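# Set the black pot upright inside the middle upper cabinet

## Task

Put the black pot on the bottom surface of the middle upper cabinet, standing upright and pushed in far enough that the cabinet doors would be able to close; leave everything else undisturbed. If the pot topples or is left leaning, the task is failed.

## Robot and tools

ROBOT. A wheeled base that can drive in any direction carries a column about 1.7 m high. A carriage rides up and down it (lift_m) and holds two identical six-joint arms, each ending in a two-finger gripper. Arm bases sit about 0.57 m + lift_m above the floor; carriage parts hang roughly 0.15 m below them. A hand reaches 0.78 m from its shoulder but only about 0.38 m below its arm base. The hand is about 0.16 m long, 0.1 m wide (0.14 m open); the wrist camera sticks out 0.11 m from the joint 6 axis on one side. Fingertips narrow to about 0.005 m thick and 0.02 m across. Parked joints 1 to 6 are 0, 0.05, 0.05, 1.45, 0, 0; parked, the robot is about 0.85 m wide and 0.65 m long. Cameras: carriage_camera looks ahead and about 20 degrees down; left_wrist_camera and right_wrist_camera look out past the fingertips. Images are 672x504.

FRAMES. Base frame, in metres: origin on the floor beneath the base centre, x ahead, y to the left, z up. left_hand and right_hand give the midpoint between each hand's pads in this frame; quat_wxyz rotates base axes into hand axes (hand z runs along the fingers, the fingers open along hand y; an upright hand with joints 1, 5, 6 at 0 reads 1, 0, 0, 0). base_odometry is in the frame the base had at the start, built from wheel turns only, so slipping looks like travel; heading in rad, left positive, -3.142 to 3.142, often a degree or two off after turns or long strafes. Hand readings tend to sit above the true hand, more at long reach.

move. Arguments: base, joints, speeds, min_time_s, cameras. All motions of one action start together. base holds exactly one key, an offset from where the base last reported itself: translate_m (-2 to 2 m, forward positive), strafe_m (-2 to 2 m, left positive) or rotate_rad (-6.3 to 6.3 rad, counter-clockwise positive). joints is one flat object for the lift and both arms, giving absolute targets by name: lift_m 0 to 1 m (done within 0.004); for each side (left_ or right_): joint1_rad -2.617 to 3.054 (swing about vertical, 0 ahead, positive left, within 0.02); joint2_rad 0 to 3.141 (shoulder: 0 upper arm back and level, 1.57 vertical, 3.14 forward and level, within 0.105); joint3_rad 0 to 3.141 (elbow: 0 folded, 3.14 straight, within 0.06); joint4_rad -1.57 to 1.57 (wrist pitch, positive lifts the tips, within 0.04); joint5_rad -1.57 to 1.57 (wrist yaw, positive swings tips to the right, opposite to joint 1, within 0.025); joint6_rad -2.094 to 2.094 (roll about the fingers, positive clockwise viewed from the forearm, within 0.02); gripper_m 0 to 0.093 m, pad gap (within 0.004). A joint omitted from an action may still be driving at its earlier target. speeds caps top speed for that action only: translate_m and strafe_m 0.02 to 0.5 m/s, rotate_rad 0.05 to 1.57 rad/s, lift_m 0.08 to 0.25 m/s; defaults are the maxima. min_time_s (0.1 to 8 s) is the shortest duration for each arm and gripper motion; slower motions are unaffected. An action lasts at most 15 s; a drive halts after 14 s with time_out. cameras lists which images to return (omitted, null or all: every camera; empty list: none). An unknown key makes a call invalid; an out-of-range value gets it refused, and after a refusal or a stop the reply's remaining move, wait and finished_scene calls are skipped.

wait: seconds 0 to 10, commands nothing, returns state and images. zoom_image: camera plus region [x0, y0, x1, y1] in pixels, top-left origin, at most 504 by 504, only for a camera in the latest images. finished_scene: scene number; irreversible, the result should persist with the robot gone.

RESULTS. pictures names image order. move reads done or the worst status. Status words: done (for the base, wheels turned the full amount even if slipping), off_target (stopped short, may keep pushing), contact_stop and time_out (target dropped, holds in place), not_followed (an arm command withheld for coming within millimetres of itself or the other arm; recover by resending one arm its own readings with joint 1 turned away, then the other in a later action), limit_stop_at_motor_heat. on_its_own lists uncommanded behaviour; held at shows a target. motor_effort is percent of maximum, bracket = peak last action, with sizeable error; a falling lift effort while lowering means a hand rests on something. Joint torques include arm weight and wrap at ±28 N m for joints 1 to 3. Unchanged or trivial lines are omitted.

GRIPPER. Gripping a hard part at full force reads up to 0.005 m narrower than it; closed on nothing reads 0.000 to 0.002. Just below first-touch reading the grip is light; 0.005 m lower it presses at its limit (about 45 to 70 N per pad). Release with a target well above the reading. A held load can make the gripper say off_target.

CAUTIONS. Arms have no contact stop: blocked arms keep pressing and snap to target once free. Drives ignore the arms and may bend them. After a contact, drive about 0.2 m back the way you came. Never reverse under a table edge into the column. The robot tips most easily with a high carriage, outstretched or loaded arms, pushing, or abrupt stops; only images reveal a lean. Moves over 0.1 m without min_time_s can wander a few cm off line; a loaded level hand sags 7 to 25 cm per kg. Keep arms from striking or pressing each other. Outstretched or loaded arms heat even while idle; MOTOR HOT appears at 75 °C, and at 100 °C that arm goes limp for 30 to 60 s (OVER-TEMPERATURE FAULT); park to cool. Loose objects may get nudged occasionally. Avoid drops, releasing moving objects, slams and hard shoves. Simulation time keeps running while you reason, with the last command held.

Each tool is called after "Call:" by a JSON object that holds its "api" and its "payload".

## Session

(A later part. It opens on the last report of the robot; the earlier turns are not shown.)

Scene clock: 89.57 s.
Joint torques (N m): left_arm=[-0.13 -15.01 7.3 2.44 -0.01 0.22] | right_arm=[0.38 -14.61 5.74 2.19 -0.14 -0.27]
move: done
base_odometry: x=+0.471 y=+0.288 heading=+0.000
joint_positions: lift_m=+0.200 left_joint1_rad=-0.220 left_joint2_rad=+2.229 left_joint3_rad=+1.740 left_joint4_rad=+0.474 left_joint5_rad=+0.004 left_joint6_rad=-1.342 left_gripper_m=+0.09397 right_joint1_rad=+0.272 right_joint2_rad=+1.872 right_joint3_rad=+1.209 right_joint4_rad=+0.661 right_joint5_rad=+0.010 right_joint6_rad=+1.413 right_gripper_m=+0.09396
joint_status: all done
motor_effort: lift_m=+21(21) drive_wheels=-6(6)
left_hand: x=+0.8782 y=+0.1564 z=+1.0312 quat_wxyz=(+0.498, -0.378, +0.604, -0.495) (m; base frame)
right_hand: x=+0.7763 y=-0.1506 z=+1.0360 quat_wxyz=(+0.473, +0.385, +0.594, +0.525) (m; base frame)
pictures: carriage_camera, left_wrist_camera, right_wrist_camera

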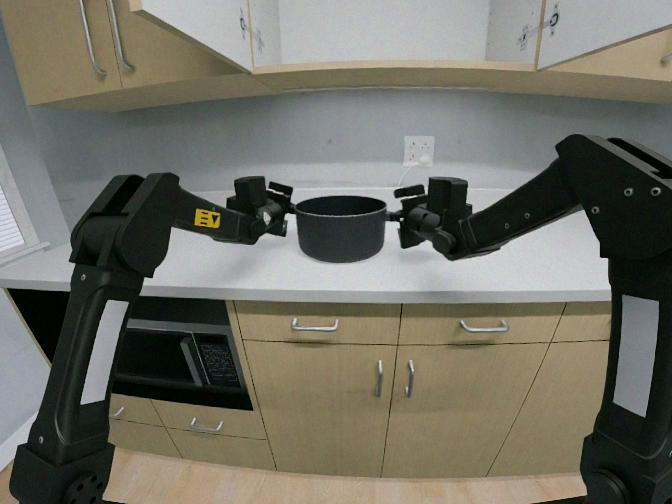

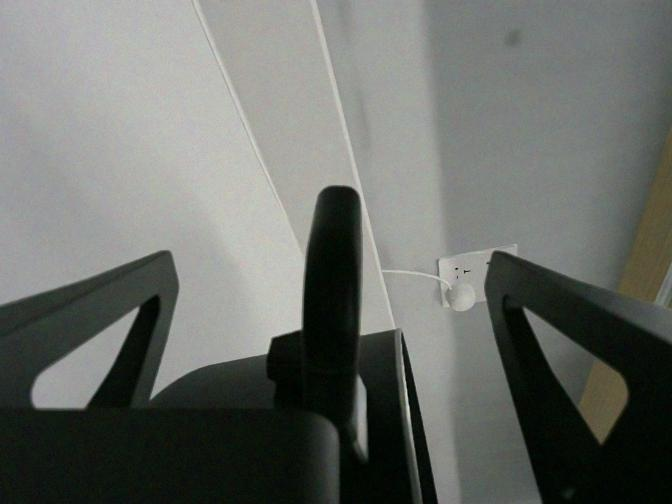

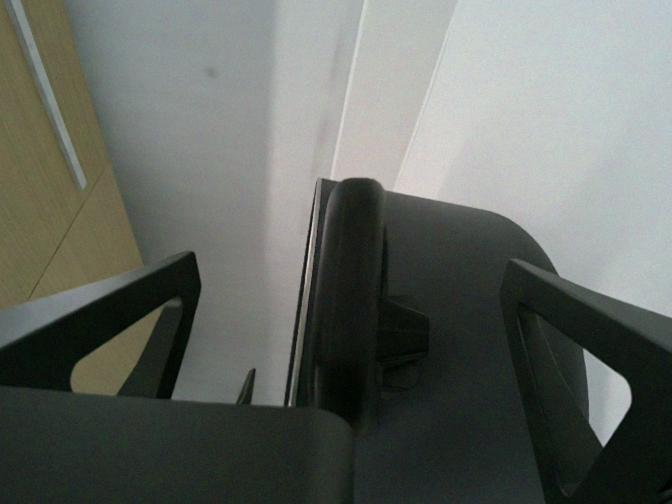

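Call:
{"api": "move", "payload": {"joints": {"left_gripper_m": 0.025, "right_gripper_m": 0.025}, "min_time_s": 1.5}}

Scene clock: 98.50 s.
Joint torques (N m): left_arm=[-0.13 -15.28 7.28 2.57 0.03 0.22] | right_arm=[0.34 -14.49 6.41 2.42 -0.11 0.09]
move: done
base_odometry: x=+0.471 y=+0.288 heading=+0.000
joint_positions: lift_m=+0.200 left_joint1_rad=-0.220 left_joint2_rad=+2.231 left_joint3_rad=+1.740 left_joint4_rad=+0.464 left_joint5_rad=+0.002 left_joint6_rad=-1.339 left_gripper_m=+0.02516 right_joint1_rad=+0.272 right_joint2_rad=+1.872 right_joint3_rad=+1.201 right_joint4_rad=+0.639 right_joint5_rad=+0.010 right_joint6_rad=+1.383 right_gripper_m=+0.02508
joint_status: all done
motor_effort: lift_m=+21(21) drive_wheels=-6(6)
left_hand: x=+0.8786 y=+0.1567 z=+1.0269 quat_wxyz=(+0.496, -0.380, +0.608, -0.491) (m; base frame)
right_hand: x=+0.7752 y=-0.1509 z=+1.0268 quat_wxyz=(+0.473, +0.382, +0.609, +0.510) (m; base frame)
pictures: carriage_camera, left_wrist_camera, right_wrist_camera

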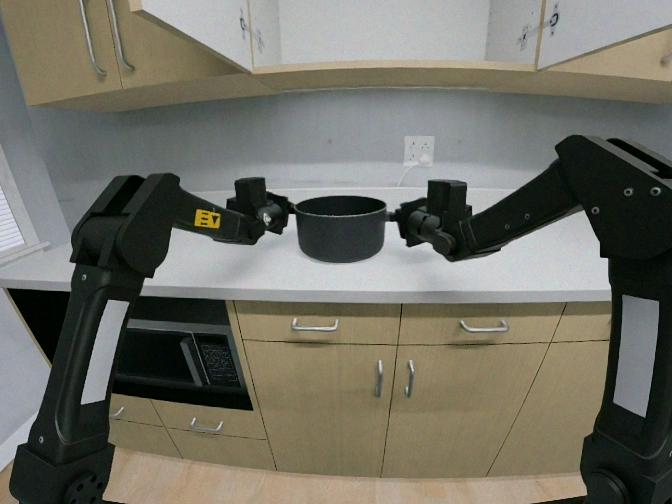

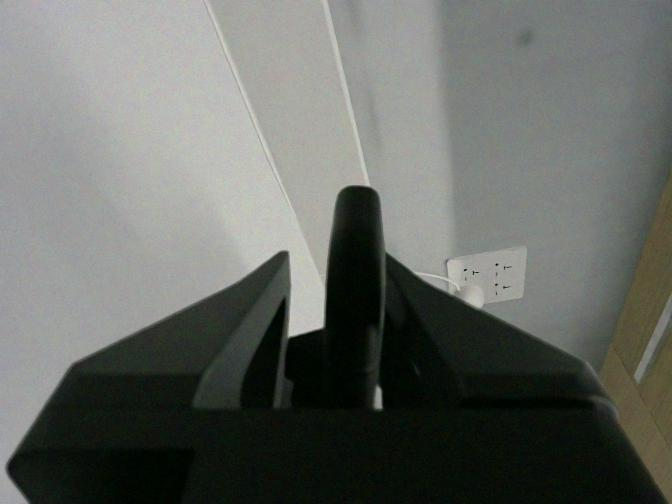

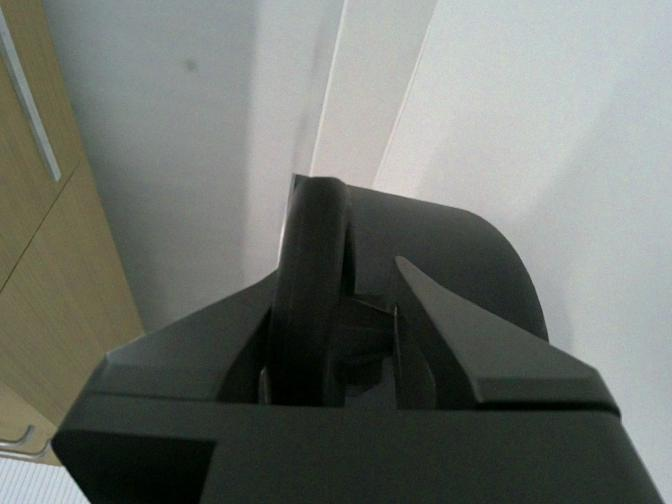

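Call:
{"api": "move", "payload": {"joints": {"left_gripper_m": 0.008, "right_gripper_m": 0.008}, "min_time_s": 1.5}}

Scene clock: 101.90 s.
Joint torques (N m): left_arm=[-0.05 -15.64 7.28 2.44 0 -0.11] | right_arm=[0.4 -14.13 6.42 2.56 -0.12 0.27]
move: off_target
base_odometry: x=+0.471 y=+0.288 heading=+0.000
joint_positions: lift_m=+0.200 left_joint1_rad=-0.220 left_joint2_rad=+2.235 left_joint3_rad=+1.740 left_joint4_rad=+0.476 left_joint5_rad=+0.002 left_joint6_rad=-1.309 left_gripper_m=+0.02132 right_joint1_rad=+0.272 right_joint2_rad=+1.868 right_joint3_rad=+1.201 right_joint4_rad=+0.630 right_joint5_rad=+0.010 right_joint6_rad=+1.367 right_gripper_m=+0.02355
joint_status: left_gripper_m off_target (ended at +0.02134, target +0.00800); right_gripper_m off_target (ended at +0.02356, target +0.00800)
motor_effort: lift_m=+21(21) drive_wheels=-5(6)
left_hand: x=+0.8791 y=+0.1566 z=+1.0277 quat_wxyz=(+0.505, -0.369, +0.611, -0.485) (m; base frame)
right_hand: x=+0.7747 y=-0.1510 z=+1.0263 quat_wxyz=(+0.476, +0.378, +0.613, +0.504) (m; base frame)
pictures: carriage_camera, left_wrist_camera, right_wrist_camera

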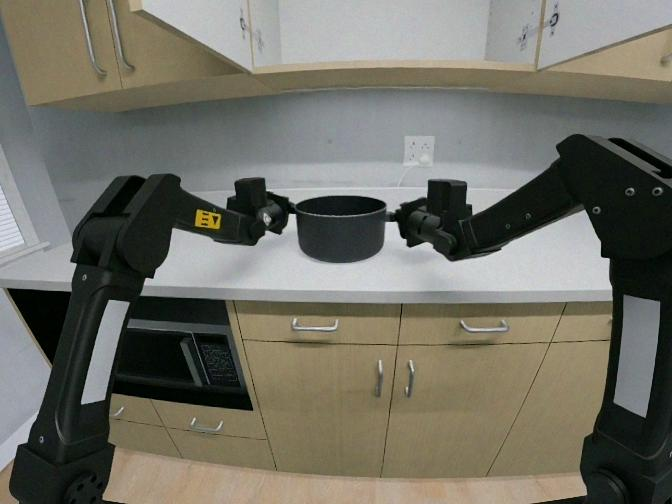

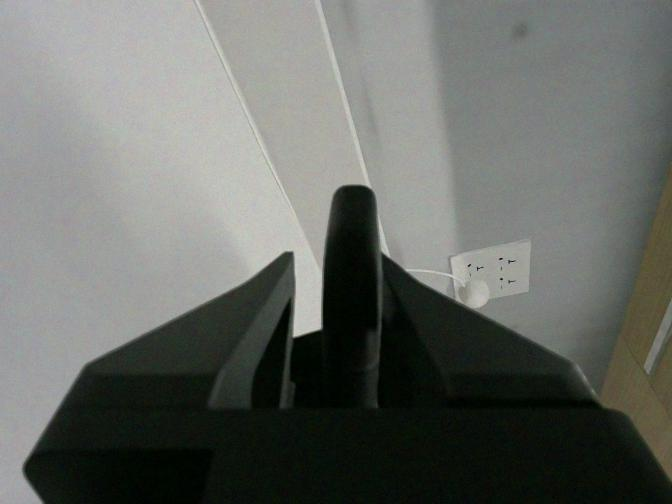

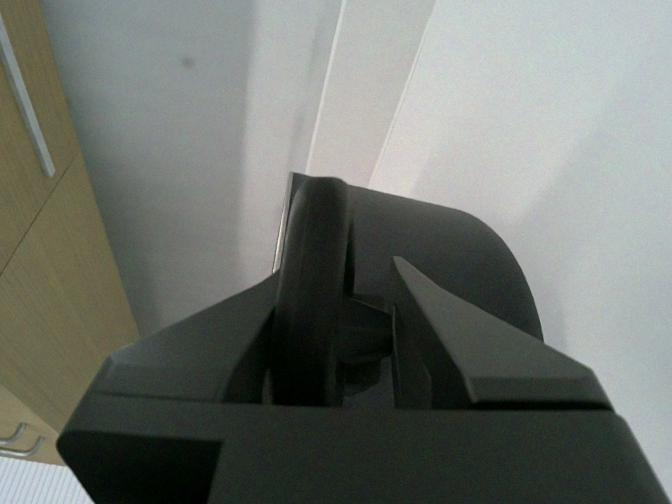

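Call:
{"api": "move", "payload": {"joints": {"lift_m": 0.24}, "speeds": {"lift_m": 0.08}}}

Call:
{"api": "zoom_image", "payload": {"camera": "carriage_camera", "region": [220, 140, 460, 300]}}

Scene clock: 104.07 s.
Joint torques (N m): left_arm=[-0.12 -18.17 8.13 3.09 0.01 -0.18] | right_arm=[0.32 -14.09 7.64 3.45 -0.19 -0.09]
move: done
base_odometry: x=+0.471 y=+0.288 heading=+0.000
joint_positions: lift_m=+0.240 left_joint1_rad=-0.220 left_joint2_rad=+2.258 left_joint3_rad=+1.731 left_joint4_rad=+0.419 left_joint5_rad=+0.002 left_joint6_rad=-1.306 left_gripper_m=+0.02125 right_joint1_rad=+0.272 right_joint2_rad=+1.868 right_joint3_rad=+1.184 right_joint4_rad=+0.549 right_joint5_rad=+0.017 right_joint6_rad=+1.399 right_gripper_m=+0.02298
joint_status: all done
motor_effort: lift_m=+25(28) drive_wheels=+1(6)
left_hand: x=+0.8803 y=+0.1563 z=+1.0337 quat_wxyz=(+0.482, -0.384, +0.637, -0.462) (m; base frame)
right_hand: x=+0.7713 y=-0.1532 z=+1.0386 quat_wxyz=(+0.446, +0.407, +0.634, +0.484) (m; base frame)
pictures: carriage_camera, left_wrist_camera, right_wrist_camera

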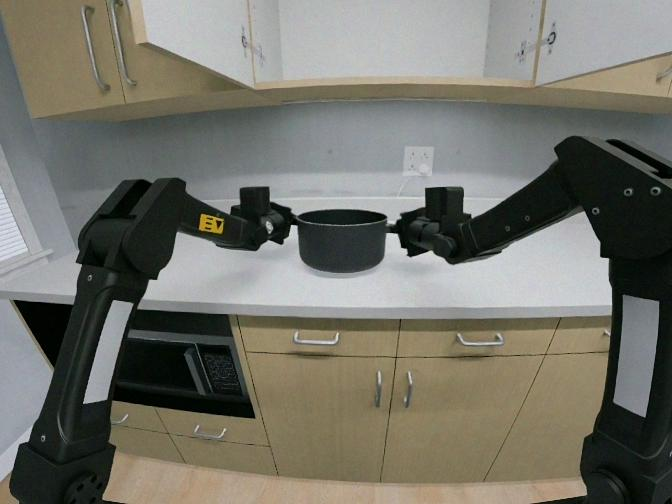

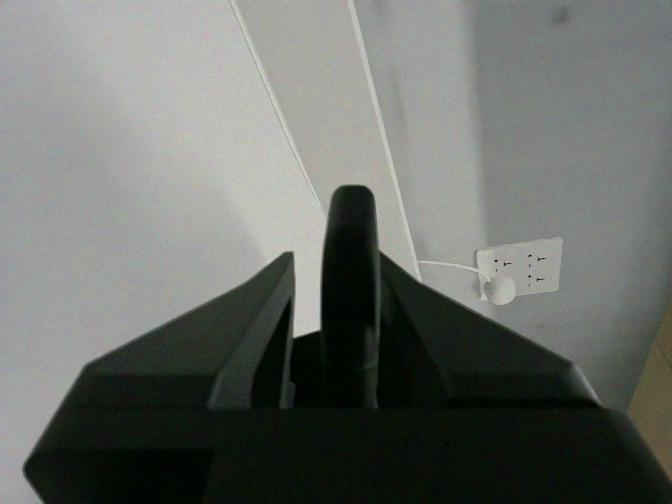

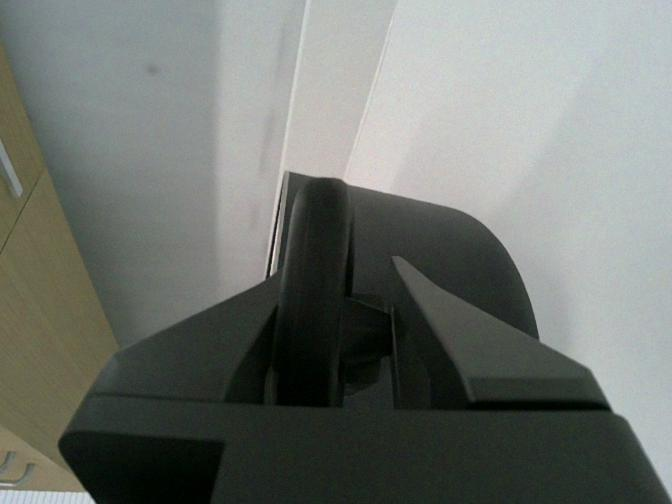

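Scaled by 2.100 from the camera's 672x504 image, which has a finer 960x720 frame.

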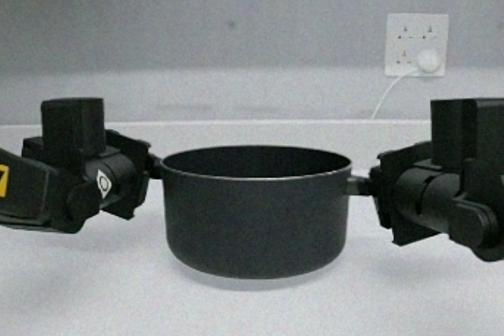

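Call:
{"api": "move", "payload": {"joints": {"lift_m": 0.29}, "speeds": {"lift_m": 0.1}, "cameras": ["carriage_camera"]}}

Call:
{"api": "zoom_image", "payload": {"camera": "carriage_camera", "region": [220, 140, 460, 300]}}

Scene clock: 106.30 s.
Joint torques (N m): left_arm=[-0.14 -20.07 9.03 3.63 -0.05 -0.17] | right_arm=[0.36 -14.99 8.29 4.03 -0.18 -0.35]
move: done
base_odometry: x=+0.471 y=+0.288 heading=+0.000
joint_positions: lift_m=+0.290 left_joint1_rad=-0.220 left_joint2_rad=+2.276 left_joint3_rad=+1.721 left_joint4_rad=+0.371 left_joint5_rad=+0.007 left_joint6_rad=-1.306 left_gripper_m=+0.02109 right_joint1_rad=+0.272 right_joint2_rad=+1.876 right_joint3_rad=+1.175 right_joint4_rad=+0.496 right_joint5_rad=+0.017 right_joint6_rad=+1.424 right_gripper_m=+0.02297
joint_status: all done
motor_effort: lift_m=+24(29) drive_wheels=-5(7)
left_hand: x=+0.8790 y=+0.1557 z=+1.0552 quat_wxyz=(+0.460, -0.396, +0.660, -0.444) (m; base frame)
right_hand: x=+0.7686 y=-0.1540 z=+1.0667 quat_wxyz=(+0.422, +0.427, +0.648, +0.469) (m; base frame)
pictures: carriage_camera

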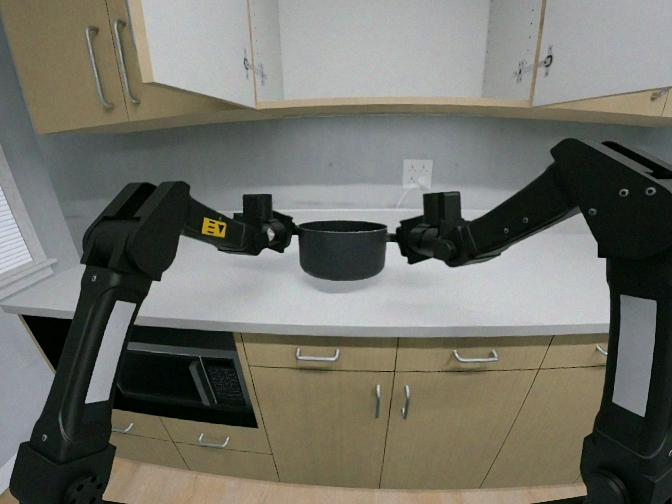

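Scaled by 2.100 from the camera's 672x504 image, which has a finer 960x720 frame.

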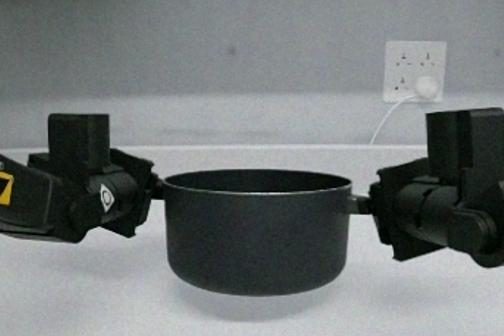

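Call:
{"api": "move", "payload": {"joints": {"left_joint4_rad": 0.67, "right_joint4_rad": 0.885}, "min_time_s": 2, "cameras": ["carriage_camera"]}}

Call:
{"api": "zoom_image", "payload": {"camera": "carriage_camera", "region": [220, 140, 460, 300]}}

Scene clock: 109.33 s.
Joint torques (N m): left_arm=[-0.08 -20.07 8.99 3.99 -0.05 -0.24] | right_arm=[0.34 -15.39 8.68 4.7 -0.29 0.12]
move: off_target
base_odometry: x=+0.471 y=+0.288 heading=+0.000
joint_positions: lift_m=+0.290 left_joint1_rad=-0.220 left_joint2_rad=+2.276 left_joint3_rad=+1.721 left_joint4_rad=+0.530 left_joint5_rad=+0.007 left_joint6_rad=-1.300 left_gripper_m=+0.02083 right_joint1_rad=+0.272 right_joint2_rad=+1.879 right_joint3_rad=+1.169 right_joint4_rad=+0.639 right_joint5_rad=+0.024 right_joint6_rad=+1.380 right_gripper_m=+0.02297
joint_status: left_joint4_rad off_target (ended at +0.530, target +0.670); right_joint4_rad off_target (ended at +0.639, target +0.885)
motor_effort: lift_m=+24(24) drive_wheels=-5(6)
left_hand: x=+0.8830 y=+0.1548 z=+1.0941 quat_wxyz=(+0.505, -0.366, +0.615, -0.483) (m; base frame)
right_hand: x=+0.7731 y=-0.1540 z=+1.0974 quat_wxyz=(+0.468, +0.392, +0.618, +0.495) (m; base frame)
pictures: carriage_camera

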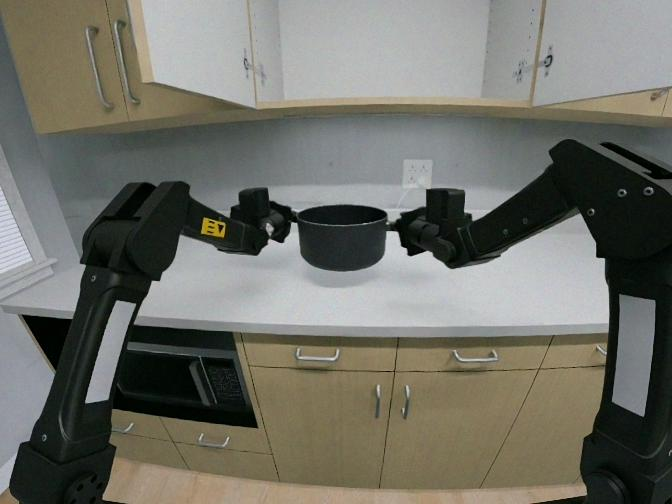

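Scaled by 2.100 from the camera's 672x504 image, which has a finer 960x720 frame.

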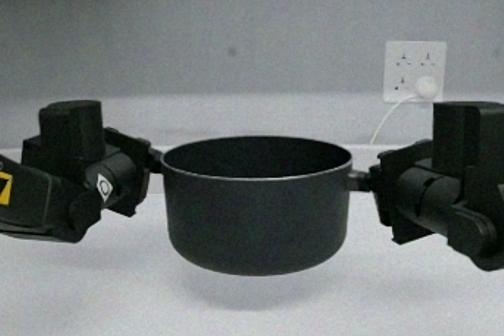

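Call:
{"api": "move", "payload": {"base": {"translate_m": -0.48}, "joints": {"left_joint4_rad": 0.7, "right_joint4_rad": 0.96, "lift_m": 0.4}, "speeds": {"translate_m": 0.2, "lift_m": 0.1}, "min_time_s": 2, "cameras": ["carriage_camera"]}}

Call:
{"api": "move", "payload": {"base": {"strafe_m": -0.158}, "joints": {"lift_m": 0.77}, "speeds": {"strafe_m": 0.1, "lift_m": 0.15}, "cameras": ["carriage_camera"]}}

Call:
{"api": "zoom_image", "payload": {"camera": "carriage_camera", "region": [150, 50, 530, 330]}}

Scene clock: 115.57 s.
Joint torques (N m): left_arm=[-0.1 -20.85 9.25 3.71 -0.05 -0.24] | right_arm=[0.38 -16.38 9.03 4.93 -0.29 0.3]
move: off_target
base_odometry: x=-0.009 y=+0.288 heading=+0.000
base_status: done
joint_positions: lift_m=+0.400 left_joint1_rad=-0.220 left_joint2_rad=+2.283 left_joint3_rad=+1.718 left_joint4_rad=+0.584 left_joint5_rad=+0.009 left_joint6_rad=-1.299 left_gripper_m=+0.02077 right_joint1_rad=+0.272 right_joint2_rad=+1.889 right_joint3_rad=+1.166 right_joint4_rad=+0.692 right_joint5_rad=+0.025 right_joint6_rad=+1.364 right_gripper_m=+0.02298
joint_status: left_joint4_rad off_target (ended at +0.584, target +0.700); right_joint4_rad off_target (ended at +0.692, target +0.960); the others done
motor_effort: lift_m=+24(29) drive_wheels=-3(13)
left_hand: x=+0.8835 y=+0.1544 z=+1.2111 quat_wxyz=(+0.515, -0.357, +0.603, -0.494) (m; base frame)
right_hand: x=+0.7744 y=-0.1538 z=+1.2133 quat_wxyz=(+0.482, +0.380, +0.609, +0.502) (m; base frame)
pictures: carriage_camera

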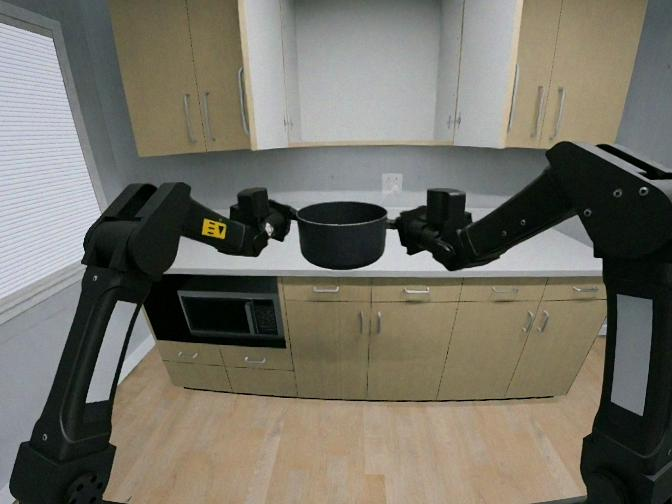

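Scene clock: 118.63 s.
Joint torques (N m): left_arm=[-0.24 -21.04 9.43 3.58 -0.07 -0.26] | right_arm=[0.47 -17.18 9.29 4.74 -0.28 0.32]
move: done
base_odometry: x=-0.010 y=+0.130 heading=+0.000
base_status: done
joint_positions: lift_m=+0.770 left_joint1_rad=-0.219 left_joint2_rad=+2.285 left_joint3_rad=+1.716 left_joint4_rad=+0.594 left_joint5_rad=+0.011 left_joint6_rad=-1.296 left_gripper_m=+0.02076 right_joint1_rad=+0.271 right_joint2_rad=+1.896 right_joint3_rad=+1.161 right_joint4_rad=+0.710 right_joint5_rad=+0.024 right_joint6_rad=+1.363 right_gripper_m=+0.02298
joint_status: all done
motor_effort: lift_m=+24(29) drive_wheels=-3(6)
left_hand: x=+0.8835 y=+0.1546 z=+1.5814 quat_wxyz=(+0.518, -0.355, +0.601, -0.494) (m; base frame)
right_hand: x=+0.7750 y=-0.1543 z=+1.5814 quat_wxyz=(+0.484, +0.379, +0.608, +0.503) (m; base frame)
pictures: carriage_camera

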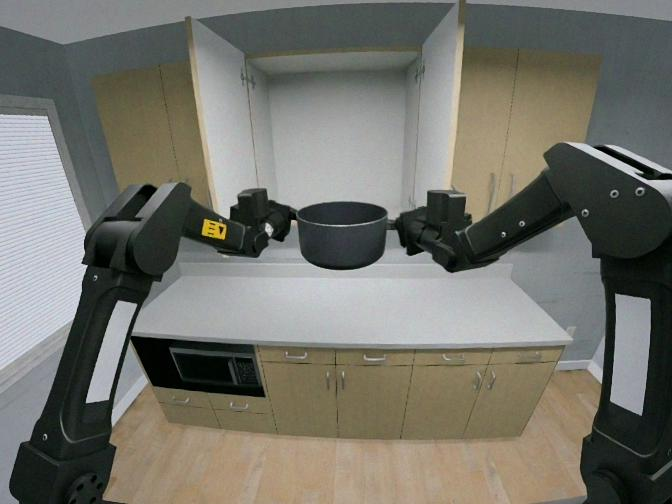

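Scaled by 1.326 from the camera's 672x504 image, which has a finer 960x720 frame.

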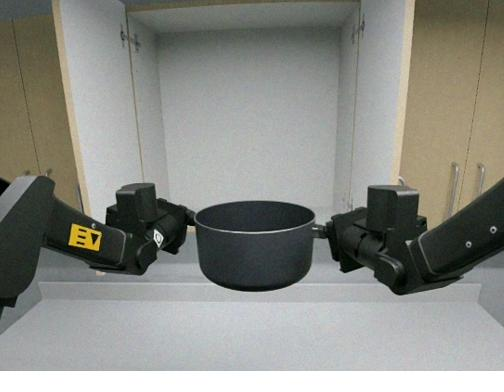

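Call:
{"api": "zoom_image", "payload": {"camera": "carriage_camera", "region": [130, 230, 600, 450]}}

Call:
{"api": "zoom_image", "payload": {"camera": "carriage_camera", "region": [170, 0, 500, 220]}}

Scaled by 1.072 from the camera's 672x504 image, which has a finer 960x720 frame.

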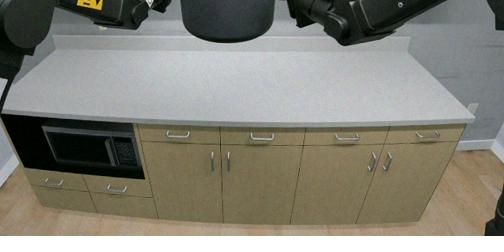

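Scaled by 1.527 from the camera's 672x504 image, which has a finer 960x720 frame.

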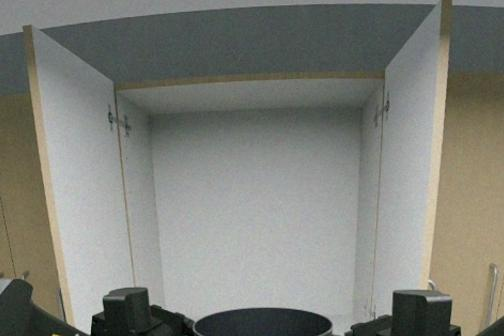

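Call:
{"api": "move", "payload": {"base": {"rotate_rad": -0.04}, "speeds": {"rotate_rad": 0.1}, "cameras": []}}

Call:
{"api": "move", "payload": {"base": {"strafe_m": 0.08}, "speeds": {"strafe_m": 0.1}, "cameras": ["carriage_camera"]}}

Call:
{"api": "zoom_image", "payload": {"camera": "carriage_camera", "region": [170, 0, 500, 220]}}

Call:
{"api": "zoom_image", "payload": {"camera": "carriage_camera", "region": [130, 230, 600, 450]}}

Scene clock: 125.97 s.
Joint torques (N m): left_arm=[-0.35 -20.98 9.47 3.6 -0.07 -0.27] | right_arm=[0.5 -17.06 9.4 4.74 -0.29 0.32]
move: done
base_odometry: x=-0.010 y=+0.130 heading=-0.039
base_status: done
joint_positions: lift_m=+0.770 left_joint1_rad=-0.218 left_joint2_rad=+2.285 left_joint3_rad=+1.716 left_joint4_rad=+0.594 left_joint5_rad=+0.011 left_joint6_rad=-1.296 left_gripper_m=+0.02076 right_joint1_rad=+0.272 right_joint2_rad=+1.896 right_joint3_rad=+1.161 right_joint4_rad=+0.710 right_joint5_rad=+0.024 right_joint6_rad=+1.363 right_gripper_m=+0.02298
motor_effort: lift_m=+24(25) drive_wheels=-5(8)
left_hand: x=+0.8836 y=+0.1551 z=+1.5814 quat_wxyz=(+0.518, -0.355, +0.601, -0.494) (m; base frame)
right_hand: x=+0.7749 y=-0.1538 z=+1.5814 quat_wxyz=(+0.484, +0.379, +0.608, +0.503) (m; base frame)
pictures: none

Scene clock: 127.47 s.
Joint torques (N m): left_arm=[-0.21 -20.97 9.54 3.59 -0.09 -0.28] | right_arm=[0.4 -17.03 9.28 4.74 -0.29 0.32]
move: done
base_odometry: x=-0.006 y=+0.210 heading=-0.040
base_status: done
joint_positions: lift_m=+0.770 left_joint1_rad=-0.218 left_joint2_rad=+2.285 left_joint3_rad=+1.716 left_joint4_rad=+0.594 left_joint5_rad=+0.012 left_joint6_rad=-1.296 left_gripper_m=+0.02076 right_joint1_rad=+0.272 right_joint2_rad=+1.896 right_joint3_rad=+1.161 right_joint4_rad=+0.710 right_joint5_rad=+0.025 right_joint6_rad=+1.363 right_gripper_m=+0.02298
motor_effort: lift_m=+24(25) drive_wheels=+3(12)
left_hand: x=+0.8836 y=+0.1549 z=+1.5814 quat_wxyz=(+0.517, -0.355, +0.602, -0.495) (m; base frame)
right_hand: x=+0.7749 y=-0.1540 z=+1.5814 quat_wxyz=(+0.484, +0.379, +0.608, +0.503) (m; base frame)
pictures: carriage_camera

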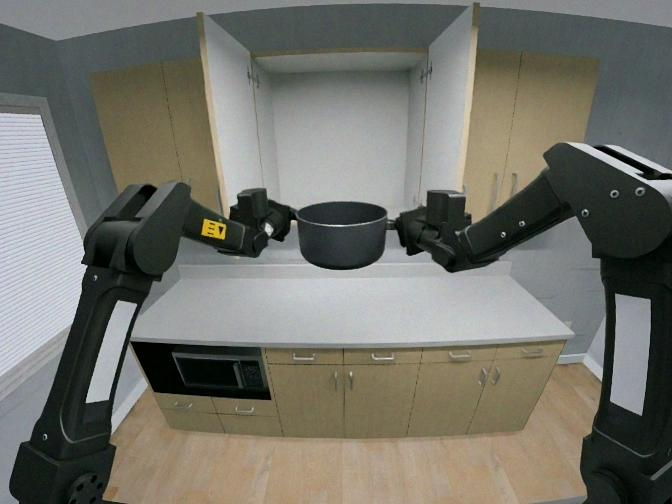

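Scaled by 1.527 from the camera's 672x504 image, which has a finer 960x720 frame.

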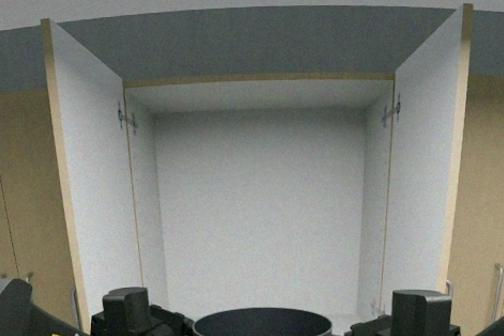

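Scaled by 1.072 from the camera's 672x504 image, which has a finer 960x720 frame.

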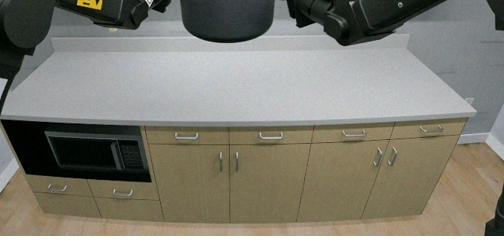

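Call:
{"api": "move", "payload": {"base": {"translate_m": 0.45}, "speeds": {"translate_m": 0.15}}}

Call:
{"api": "zoom_image", "payload": {"camera": "carriage_camera", "region": [130, 100, 550, 330]}}

Scene clock: 134.63 s.
Joint torques (N m): left_arm=[-0.25 -20.93 9.52 3.6 -0.08 -0.28] | right_arm=[0.32 -17.17 9.33 4.74 -0.28 0.31]
move: done
base_odometry: x=+0.443 y=+0.192 heading=-0.040
base_status: done
joint_positions: lift_m=+0.770 left_joint1_rad=-0.218 left_joint2_rad=+2.285 left_joint3_rad=+1.716 left_joint4_rad=+0.593 left_joint5_rad=+0.011 left_joint6_rad=-1.296 left_gripper_m=+0.02076 right_joint1_rad=+0.272 right_joint2_rad=+1.896 right_joint3_rad=+1.161 right_joint4_rad=+0.709 right_joint5_rad=+0.025 right_joint6_rad=+1.363 right_gripper_m=+0.02298
motor_effort: lift_m=+24(25) drive_wheels=-5(12)
left_hand: x=+0.8836 y=+0.1550 z=+1.5811 quat_wxyz=(+0.517, -0.355, +0.602, -0.494) (m; base frame)
right_hand: x=+0.7749 y=-0.1540 z=+1.5812 quat_wxyz=(+0.484, +0.379, +0.608, +0.503) (m; base frame)
pictures: carriage_camera, left_wrist_camera, right_wrist_camera

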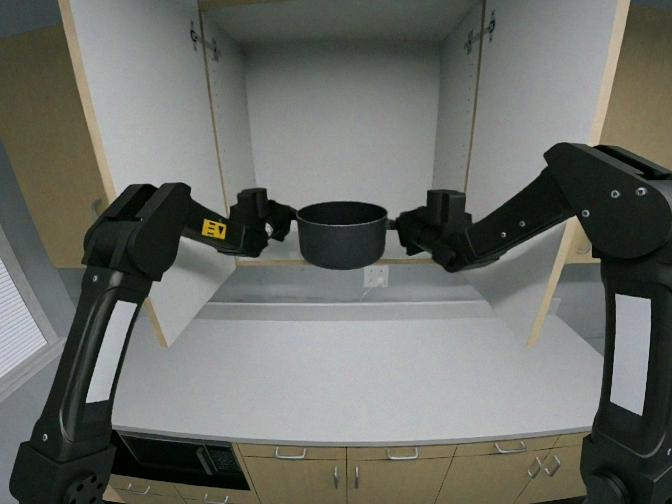

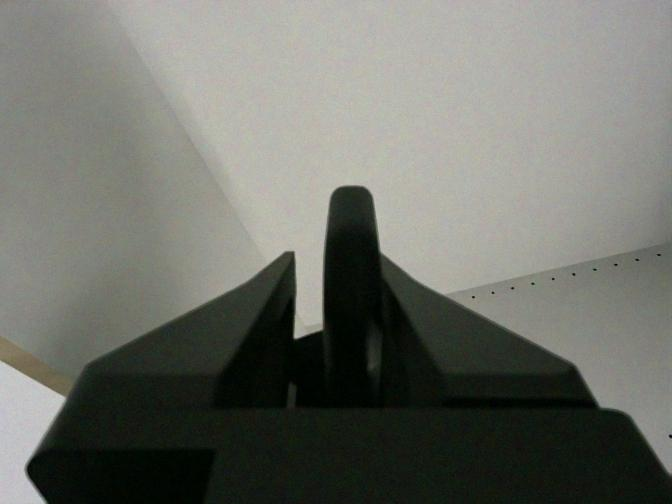

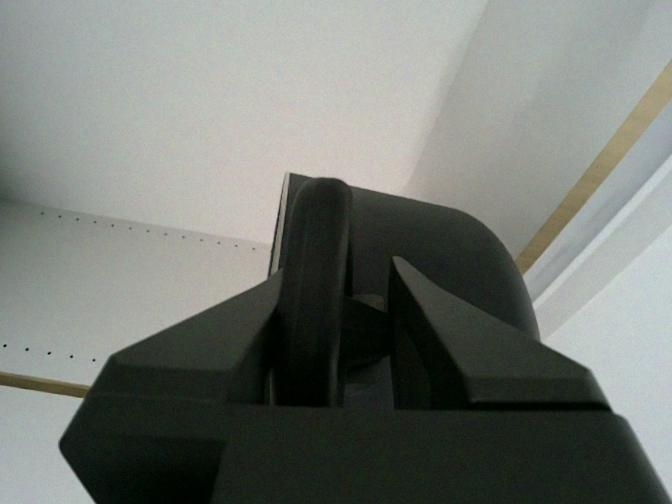

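Scaled by 1.200 from the camera's 672x504 image, which has a finer 960x720 frame.

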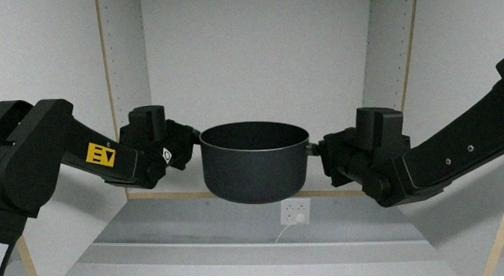

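Call:
{"api": "move", "payload": {"base": {"translate_m": 0.18}, "speeds": {"translate_m": 0.12}}}

Call:
{"api": "zoom_image", "payload": {"camera": "carriage_camera", "region": [130, 100, 550, 330]}}

Scene clock: 141.47 s.
Joint torques (N m): left_arm=[-0.24 -20.94 9.52 3.61 -0.07 -0.27] | right_arm=[0.34 -17.02 9.31 4.76 -0.29 0.28]
move: done
base_odometry: x=+0.623 y=+0.185 heading=-0.039
base_status: done
joint_positions: lift_m=+0.770 left_joint1_rad=-0.218 left_joint2_rad=+2.285 left_joint3_rad=+1.716 left_joint4_rad=+0.592 left_joint5_rad=+0.011 left_joint6_rad=-1.296 left_gripper_m=+0.02076 right_joint1_rad=+0.272 right_joint2_rad=+1.896 right_joint3_rad=+1.161 right_joint4_rad=+0.709 right_joint5_rad=+0.025 right_joint6_rad=+1.363 right_gripper_m=+0.02298
motor_effort: lift_m=+24(25) drive_wheels=+0(10)
left_hand: x=+0.8836 y=+0.1550 z=+1.5809 quat_wxyz=(+0.517, -0.355, +0.602, -0.494) (m; base frame)
right_hand: x=+0.7749 y=-0.1540 z=+1.5811 quat_wxyz=(+0.484, +0.379, +0.608, +0.503) (m; base frame)
pictures: carriage_camera, left_wrist_camera, right_wrist_camera

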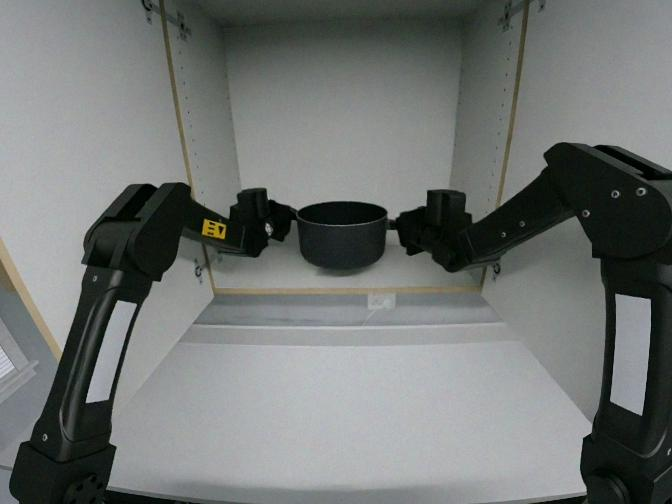

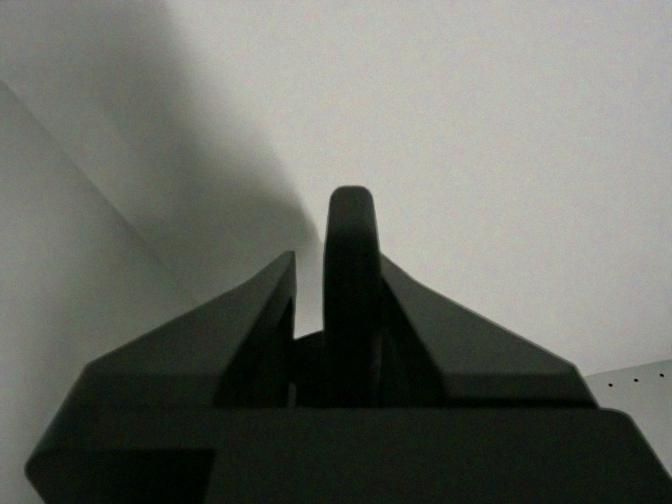

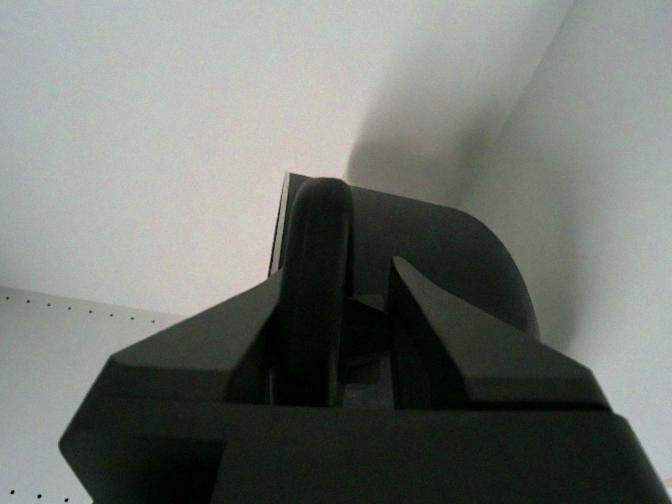

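Scaled by 1.200 from the camera's 672x504 image, which has a finer 960x720 frame.

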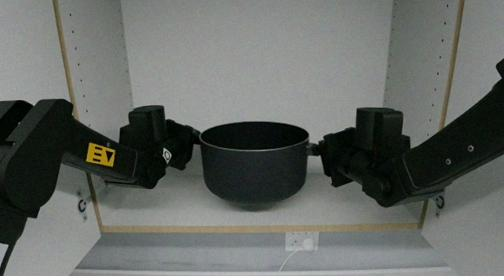

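Call:
{"api": "move", "payload": {"base": {"translate_m": 0.055}, "joints": {"lift_m": 0.735}, "speeds": {"translate_m": 0.08, "lift_m": 0.08}}}

Call:
{"api": "zoom_image", "payload": {"camera": "carriage_camera", "region": [130, 100, 550, 330]}}

Scene clock: 144.00 s.
Joint torques (N m): left_arm=[-0.23 -21.23 9.46 3.67 -0.07 -0.28] | right_arm=[0.38 -17.28 9.47 4.81 -0.3 0.3]
move: done
base_odometry: x=+0.678 y=+0.184 heading=-0.039
base_status: done
joint_positions: lift_m=+0.735 left_joint1_rad=-0.218 left_joint2_rad=+2.287 left_joint3_rad=+1.716 left_joint4_rad=+0.589 left_joint5_rad=+0.011 left_joint6_rad=-1.296 left_gripper_m=+0.02076 right_joint1_rad=+0.272 right_joint2_rad=+1.897 right_joint3_rad=+1.160 right_joint4_rad=+0.707 right_joint5_rad=+0.025 right_joint6_rad=+1.366 right_gripper_m=+0.02298
joint_status: all done
motor_effort: lift_m=+23(23) drive_wheels=-5(9)
left_hand: x=+0.8839 y=+0.1549 z=+1.5439 quat_wxyz=(+0.516, -0.356, +0.604, -0.493) (m; base frame)
right_hand: x=+0.7749 y=-0.1540 z=+1.5447 quat_wxyz=(+0.482, +0.381, +0.609, +0.502) (m; base frame)
pictures: carriage_camera, left_wrist_camera, right_wrist_camera

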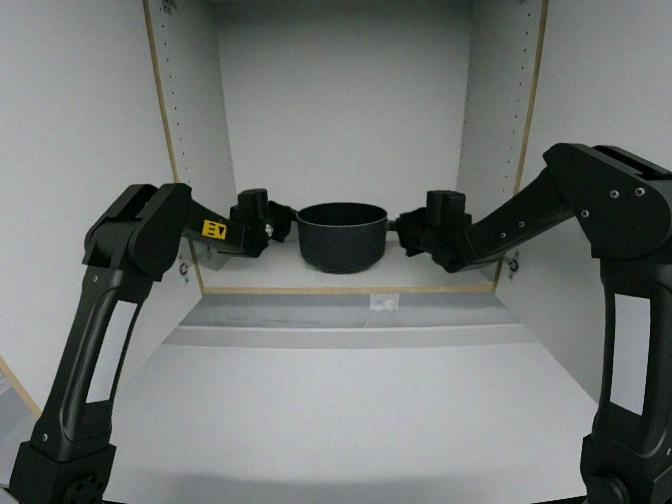

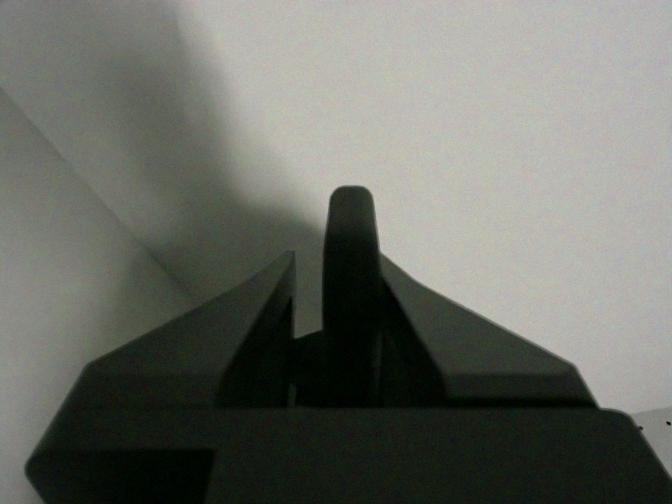

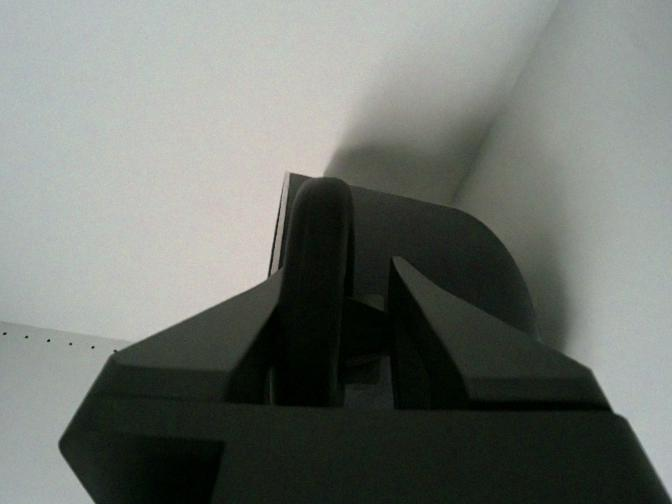

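Scaled by 1.200 from the camera's 672x504 image, which has a finer 960x720 frame.

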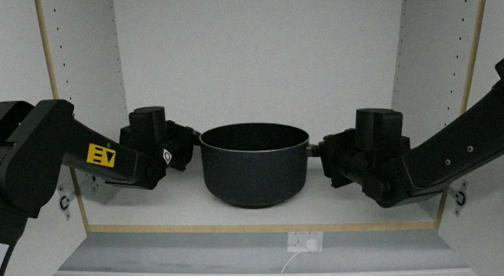

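Call:
{"api": "move", "payload": {"joints": {"lift_m": 0.717}, "speeds": {"lift_m": 0.08}, "cameras": ["carriage_camera"]}}

Call:
{"api": "zoom_image", "payload": {"camera": "carriage_camera", "region": [250, 180, 430, 310]}}

Scene clock: 145.60 s.
Joint torques (N m): left_arm=[-0.27 -21.15 9.5 3.7 -0.08 -0.27] | right_arm=[0.32 -17.25 9.4 4.8 -0.27 0.29]
move: done
base_odometry: x=+0.678 y=+0.184 heading=-0.039
joint_positions: lift_m=+0.717 left_joint1_rad=-0.218 left_joint2_rad=+2.287 left_joint3_rad=+1.716 left_joint4_rad=+0.586 left_joint5_rad=+0.011 left_joint6_rad=-1.296 left_gripper_m=+0.02076 right_joint1_rad=+0.272 right_joint2_rad=+1.898 right_joint3_rad=+1.160 right_joint4_rad=+0.705 right_joint5_rad=+0.025 right_joint6_rad=+1.365 right_gripper_m=+0.02298
joint_status: all done
motor_effort: lift_m=+23(23) drive_wheels=-4(6)
left_hand: x=+0.8839 y=+0.1549 z=+1.5251 quat_wxyz=(+0.515, -0.357, +0.605, -0.492) (m; base frame)
right_hand: x=+0.7749 y=-0.1540 z=+1.5260 quat_wxyz=(+0.482, +0.381, +0.609, +0.502) (m; base frame)
pictures: carriage_camera

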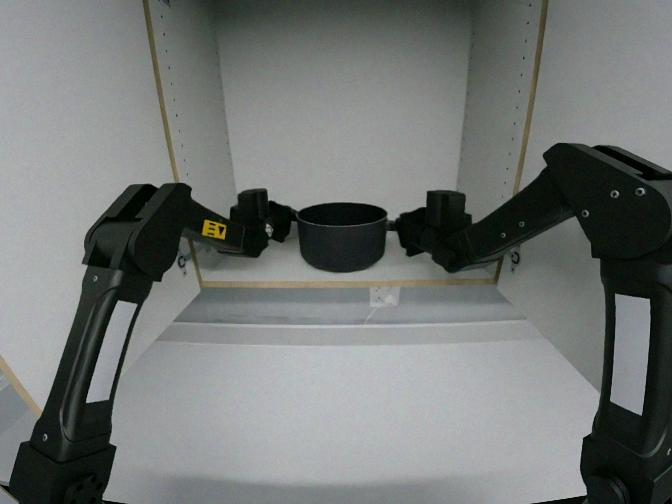

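Scaled by 2.800 from the camera's 672x504 image, which has a finer 960x720 frame.

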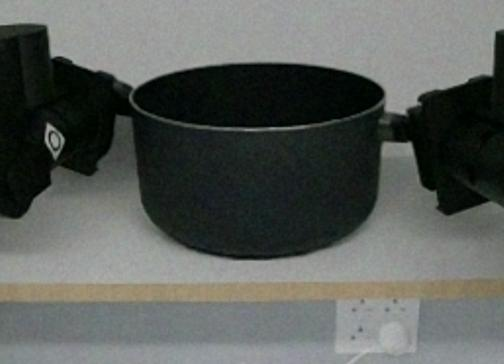

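Call:
{"api": "move", "payload": {"joints": {"lift_m": 0.706}, "speeds": {"lift_m": 0.08}, "cameras": []}}

Call:
{"api": "move", "payload": {"joints": {"lift_m": 0.696}, "speeds": {"lift_m": 0.08}, "cameras": ["carriage_camera"]}}

Call:
{"api": "zoom_image", "payload": {"camera": "carriage_camera", "region": [250, 180, 430, 310]}}

Scene clock: 147.73 s.
Joint torques (N m): left_arm=[-0.27 -21.33 9.52 3.65 -0.07 -0.27] | right_arm=[0.49 -17.36 9.43 4.81 -0.3 0.32]
move: done
MOTOR HOT: joint 2 (shoulder) of the left arm reports 76 °C; the controller stops that arm at 100 °C. To cool a motor, set the load down, stop pushing, or move to a pose that needs little force.
base_odometry: x=+0.678 y=+0.184 heading=-0.039
joint_positions: lift_m=+0.706 left_joint1_rad=-0.218 left_joint2_rad=+2.288 left_joint3_rad=+1.716 left_joint4_rad=+0.591 left_joint5_rad=+0.012 left_joint6_rad=-1.296 left_gripper_m=+0.02075 right_joint1_rad=+0.272 right_joint2_rad=+1.898 right_joint3_rad=+1.160 right_joint4_rad=+0.707 right_joint5_rad=+0.024 right_joint6_rad=+1.365 right_gripper_m=+0.02298
joint_status: all done
motor_effort: lift_m=+23(23) drive_wheels=+0(7)
left_hand: x=+0.8840 y=+0.1548 z=+1.5148 quat_wxyz=(+0.516, -0.356, +0.603, -0.493) (m; base frame)
right_hand: x=+0.7749 y=-0.1538 z=+1.5154 quat_wxyz=(+0.482, +0.380, +0.609, +0.502) (m; base frame)
pictures: none

Scene clock: 148.23 s.
Joint torques (N m): left_arm=[-0.24 -21.31 9.48 3.05 -0.07 -0.24] | right_arm=[0.42 -17.24 9.42 4.43 -0.26 0.33]
move: done
MOTOR HOT: still on. Joint 2 (shoulder) of the left arm reports 76 °C.
base_odometry: x=+0.678 y=+0.184 heading=-0.039
joint_positions: lift_m=+0.696 left_joint1_rad=-0.218 left_joint2_rad=+2.288 left_joint3_rad=+1.716 left_joint4_rad=+0.640 left_joint5_rad=+0.012 left_joint6_rad=-1.300 left_gripper_m=+0.01958 right_joint1_rad=+0.272 right_joint2_rad=+1.898 right_joint3_rad=+1.160 right_joint4_rad=+0.738 right_joint5_rad=+0.021 right_joint6_rad=+1.361 right_gripper_m=+0.02298
joint_status: all done
on_its_own: left_joint4_rad moved +0.050 toward your old target +0.700
motor_effort: lift_m=+21(22) drive_wheels=+1(5)
left_hand: x=+0.8835 y=+0.1550 z=+1.5173 quat_wxyz=(+0.527, -0.348, +0.587, -0.506) (m; base frame)
right_hand: x=+0.7749 y=-0.1534 z=+1.5134 quat_wxyz=(+0.490, +0.373, +0.601, +0.510) (m; base frame)
pictures: carriage_camera

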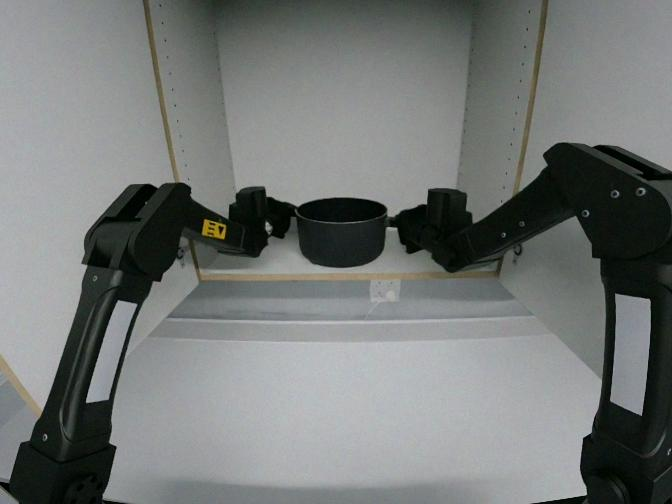

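Scaled by 2.800 from the camera's 672x504 image, which has a finer 960x720 frame.

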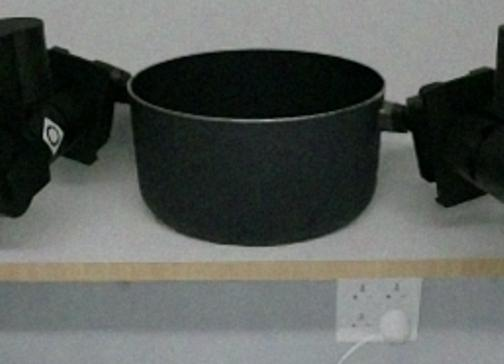

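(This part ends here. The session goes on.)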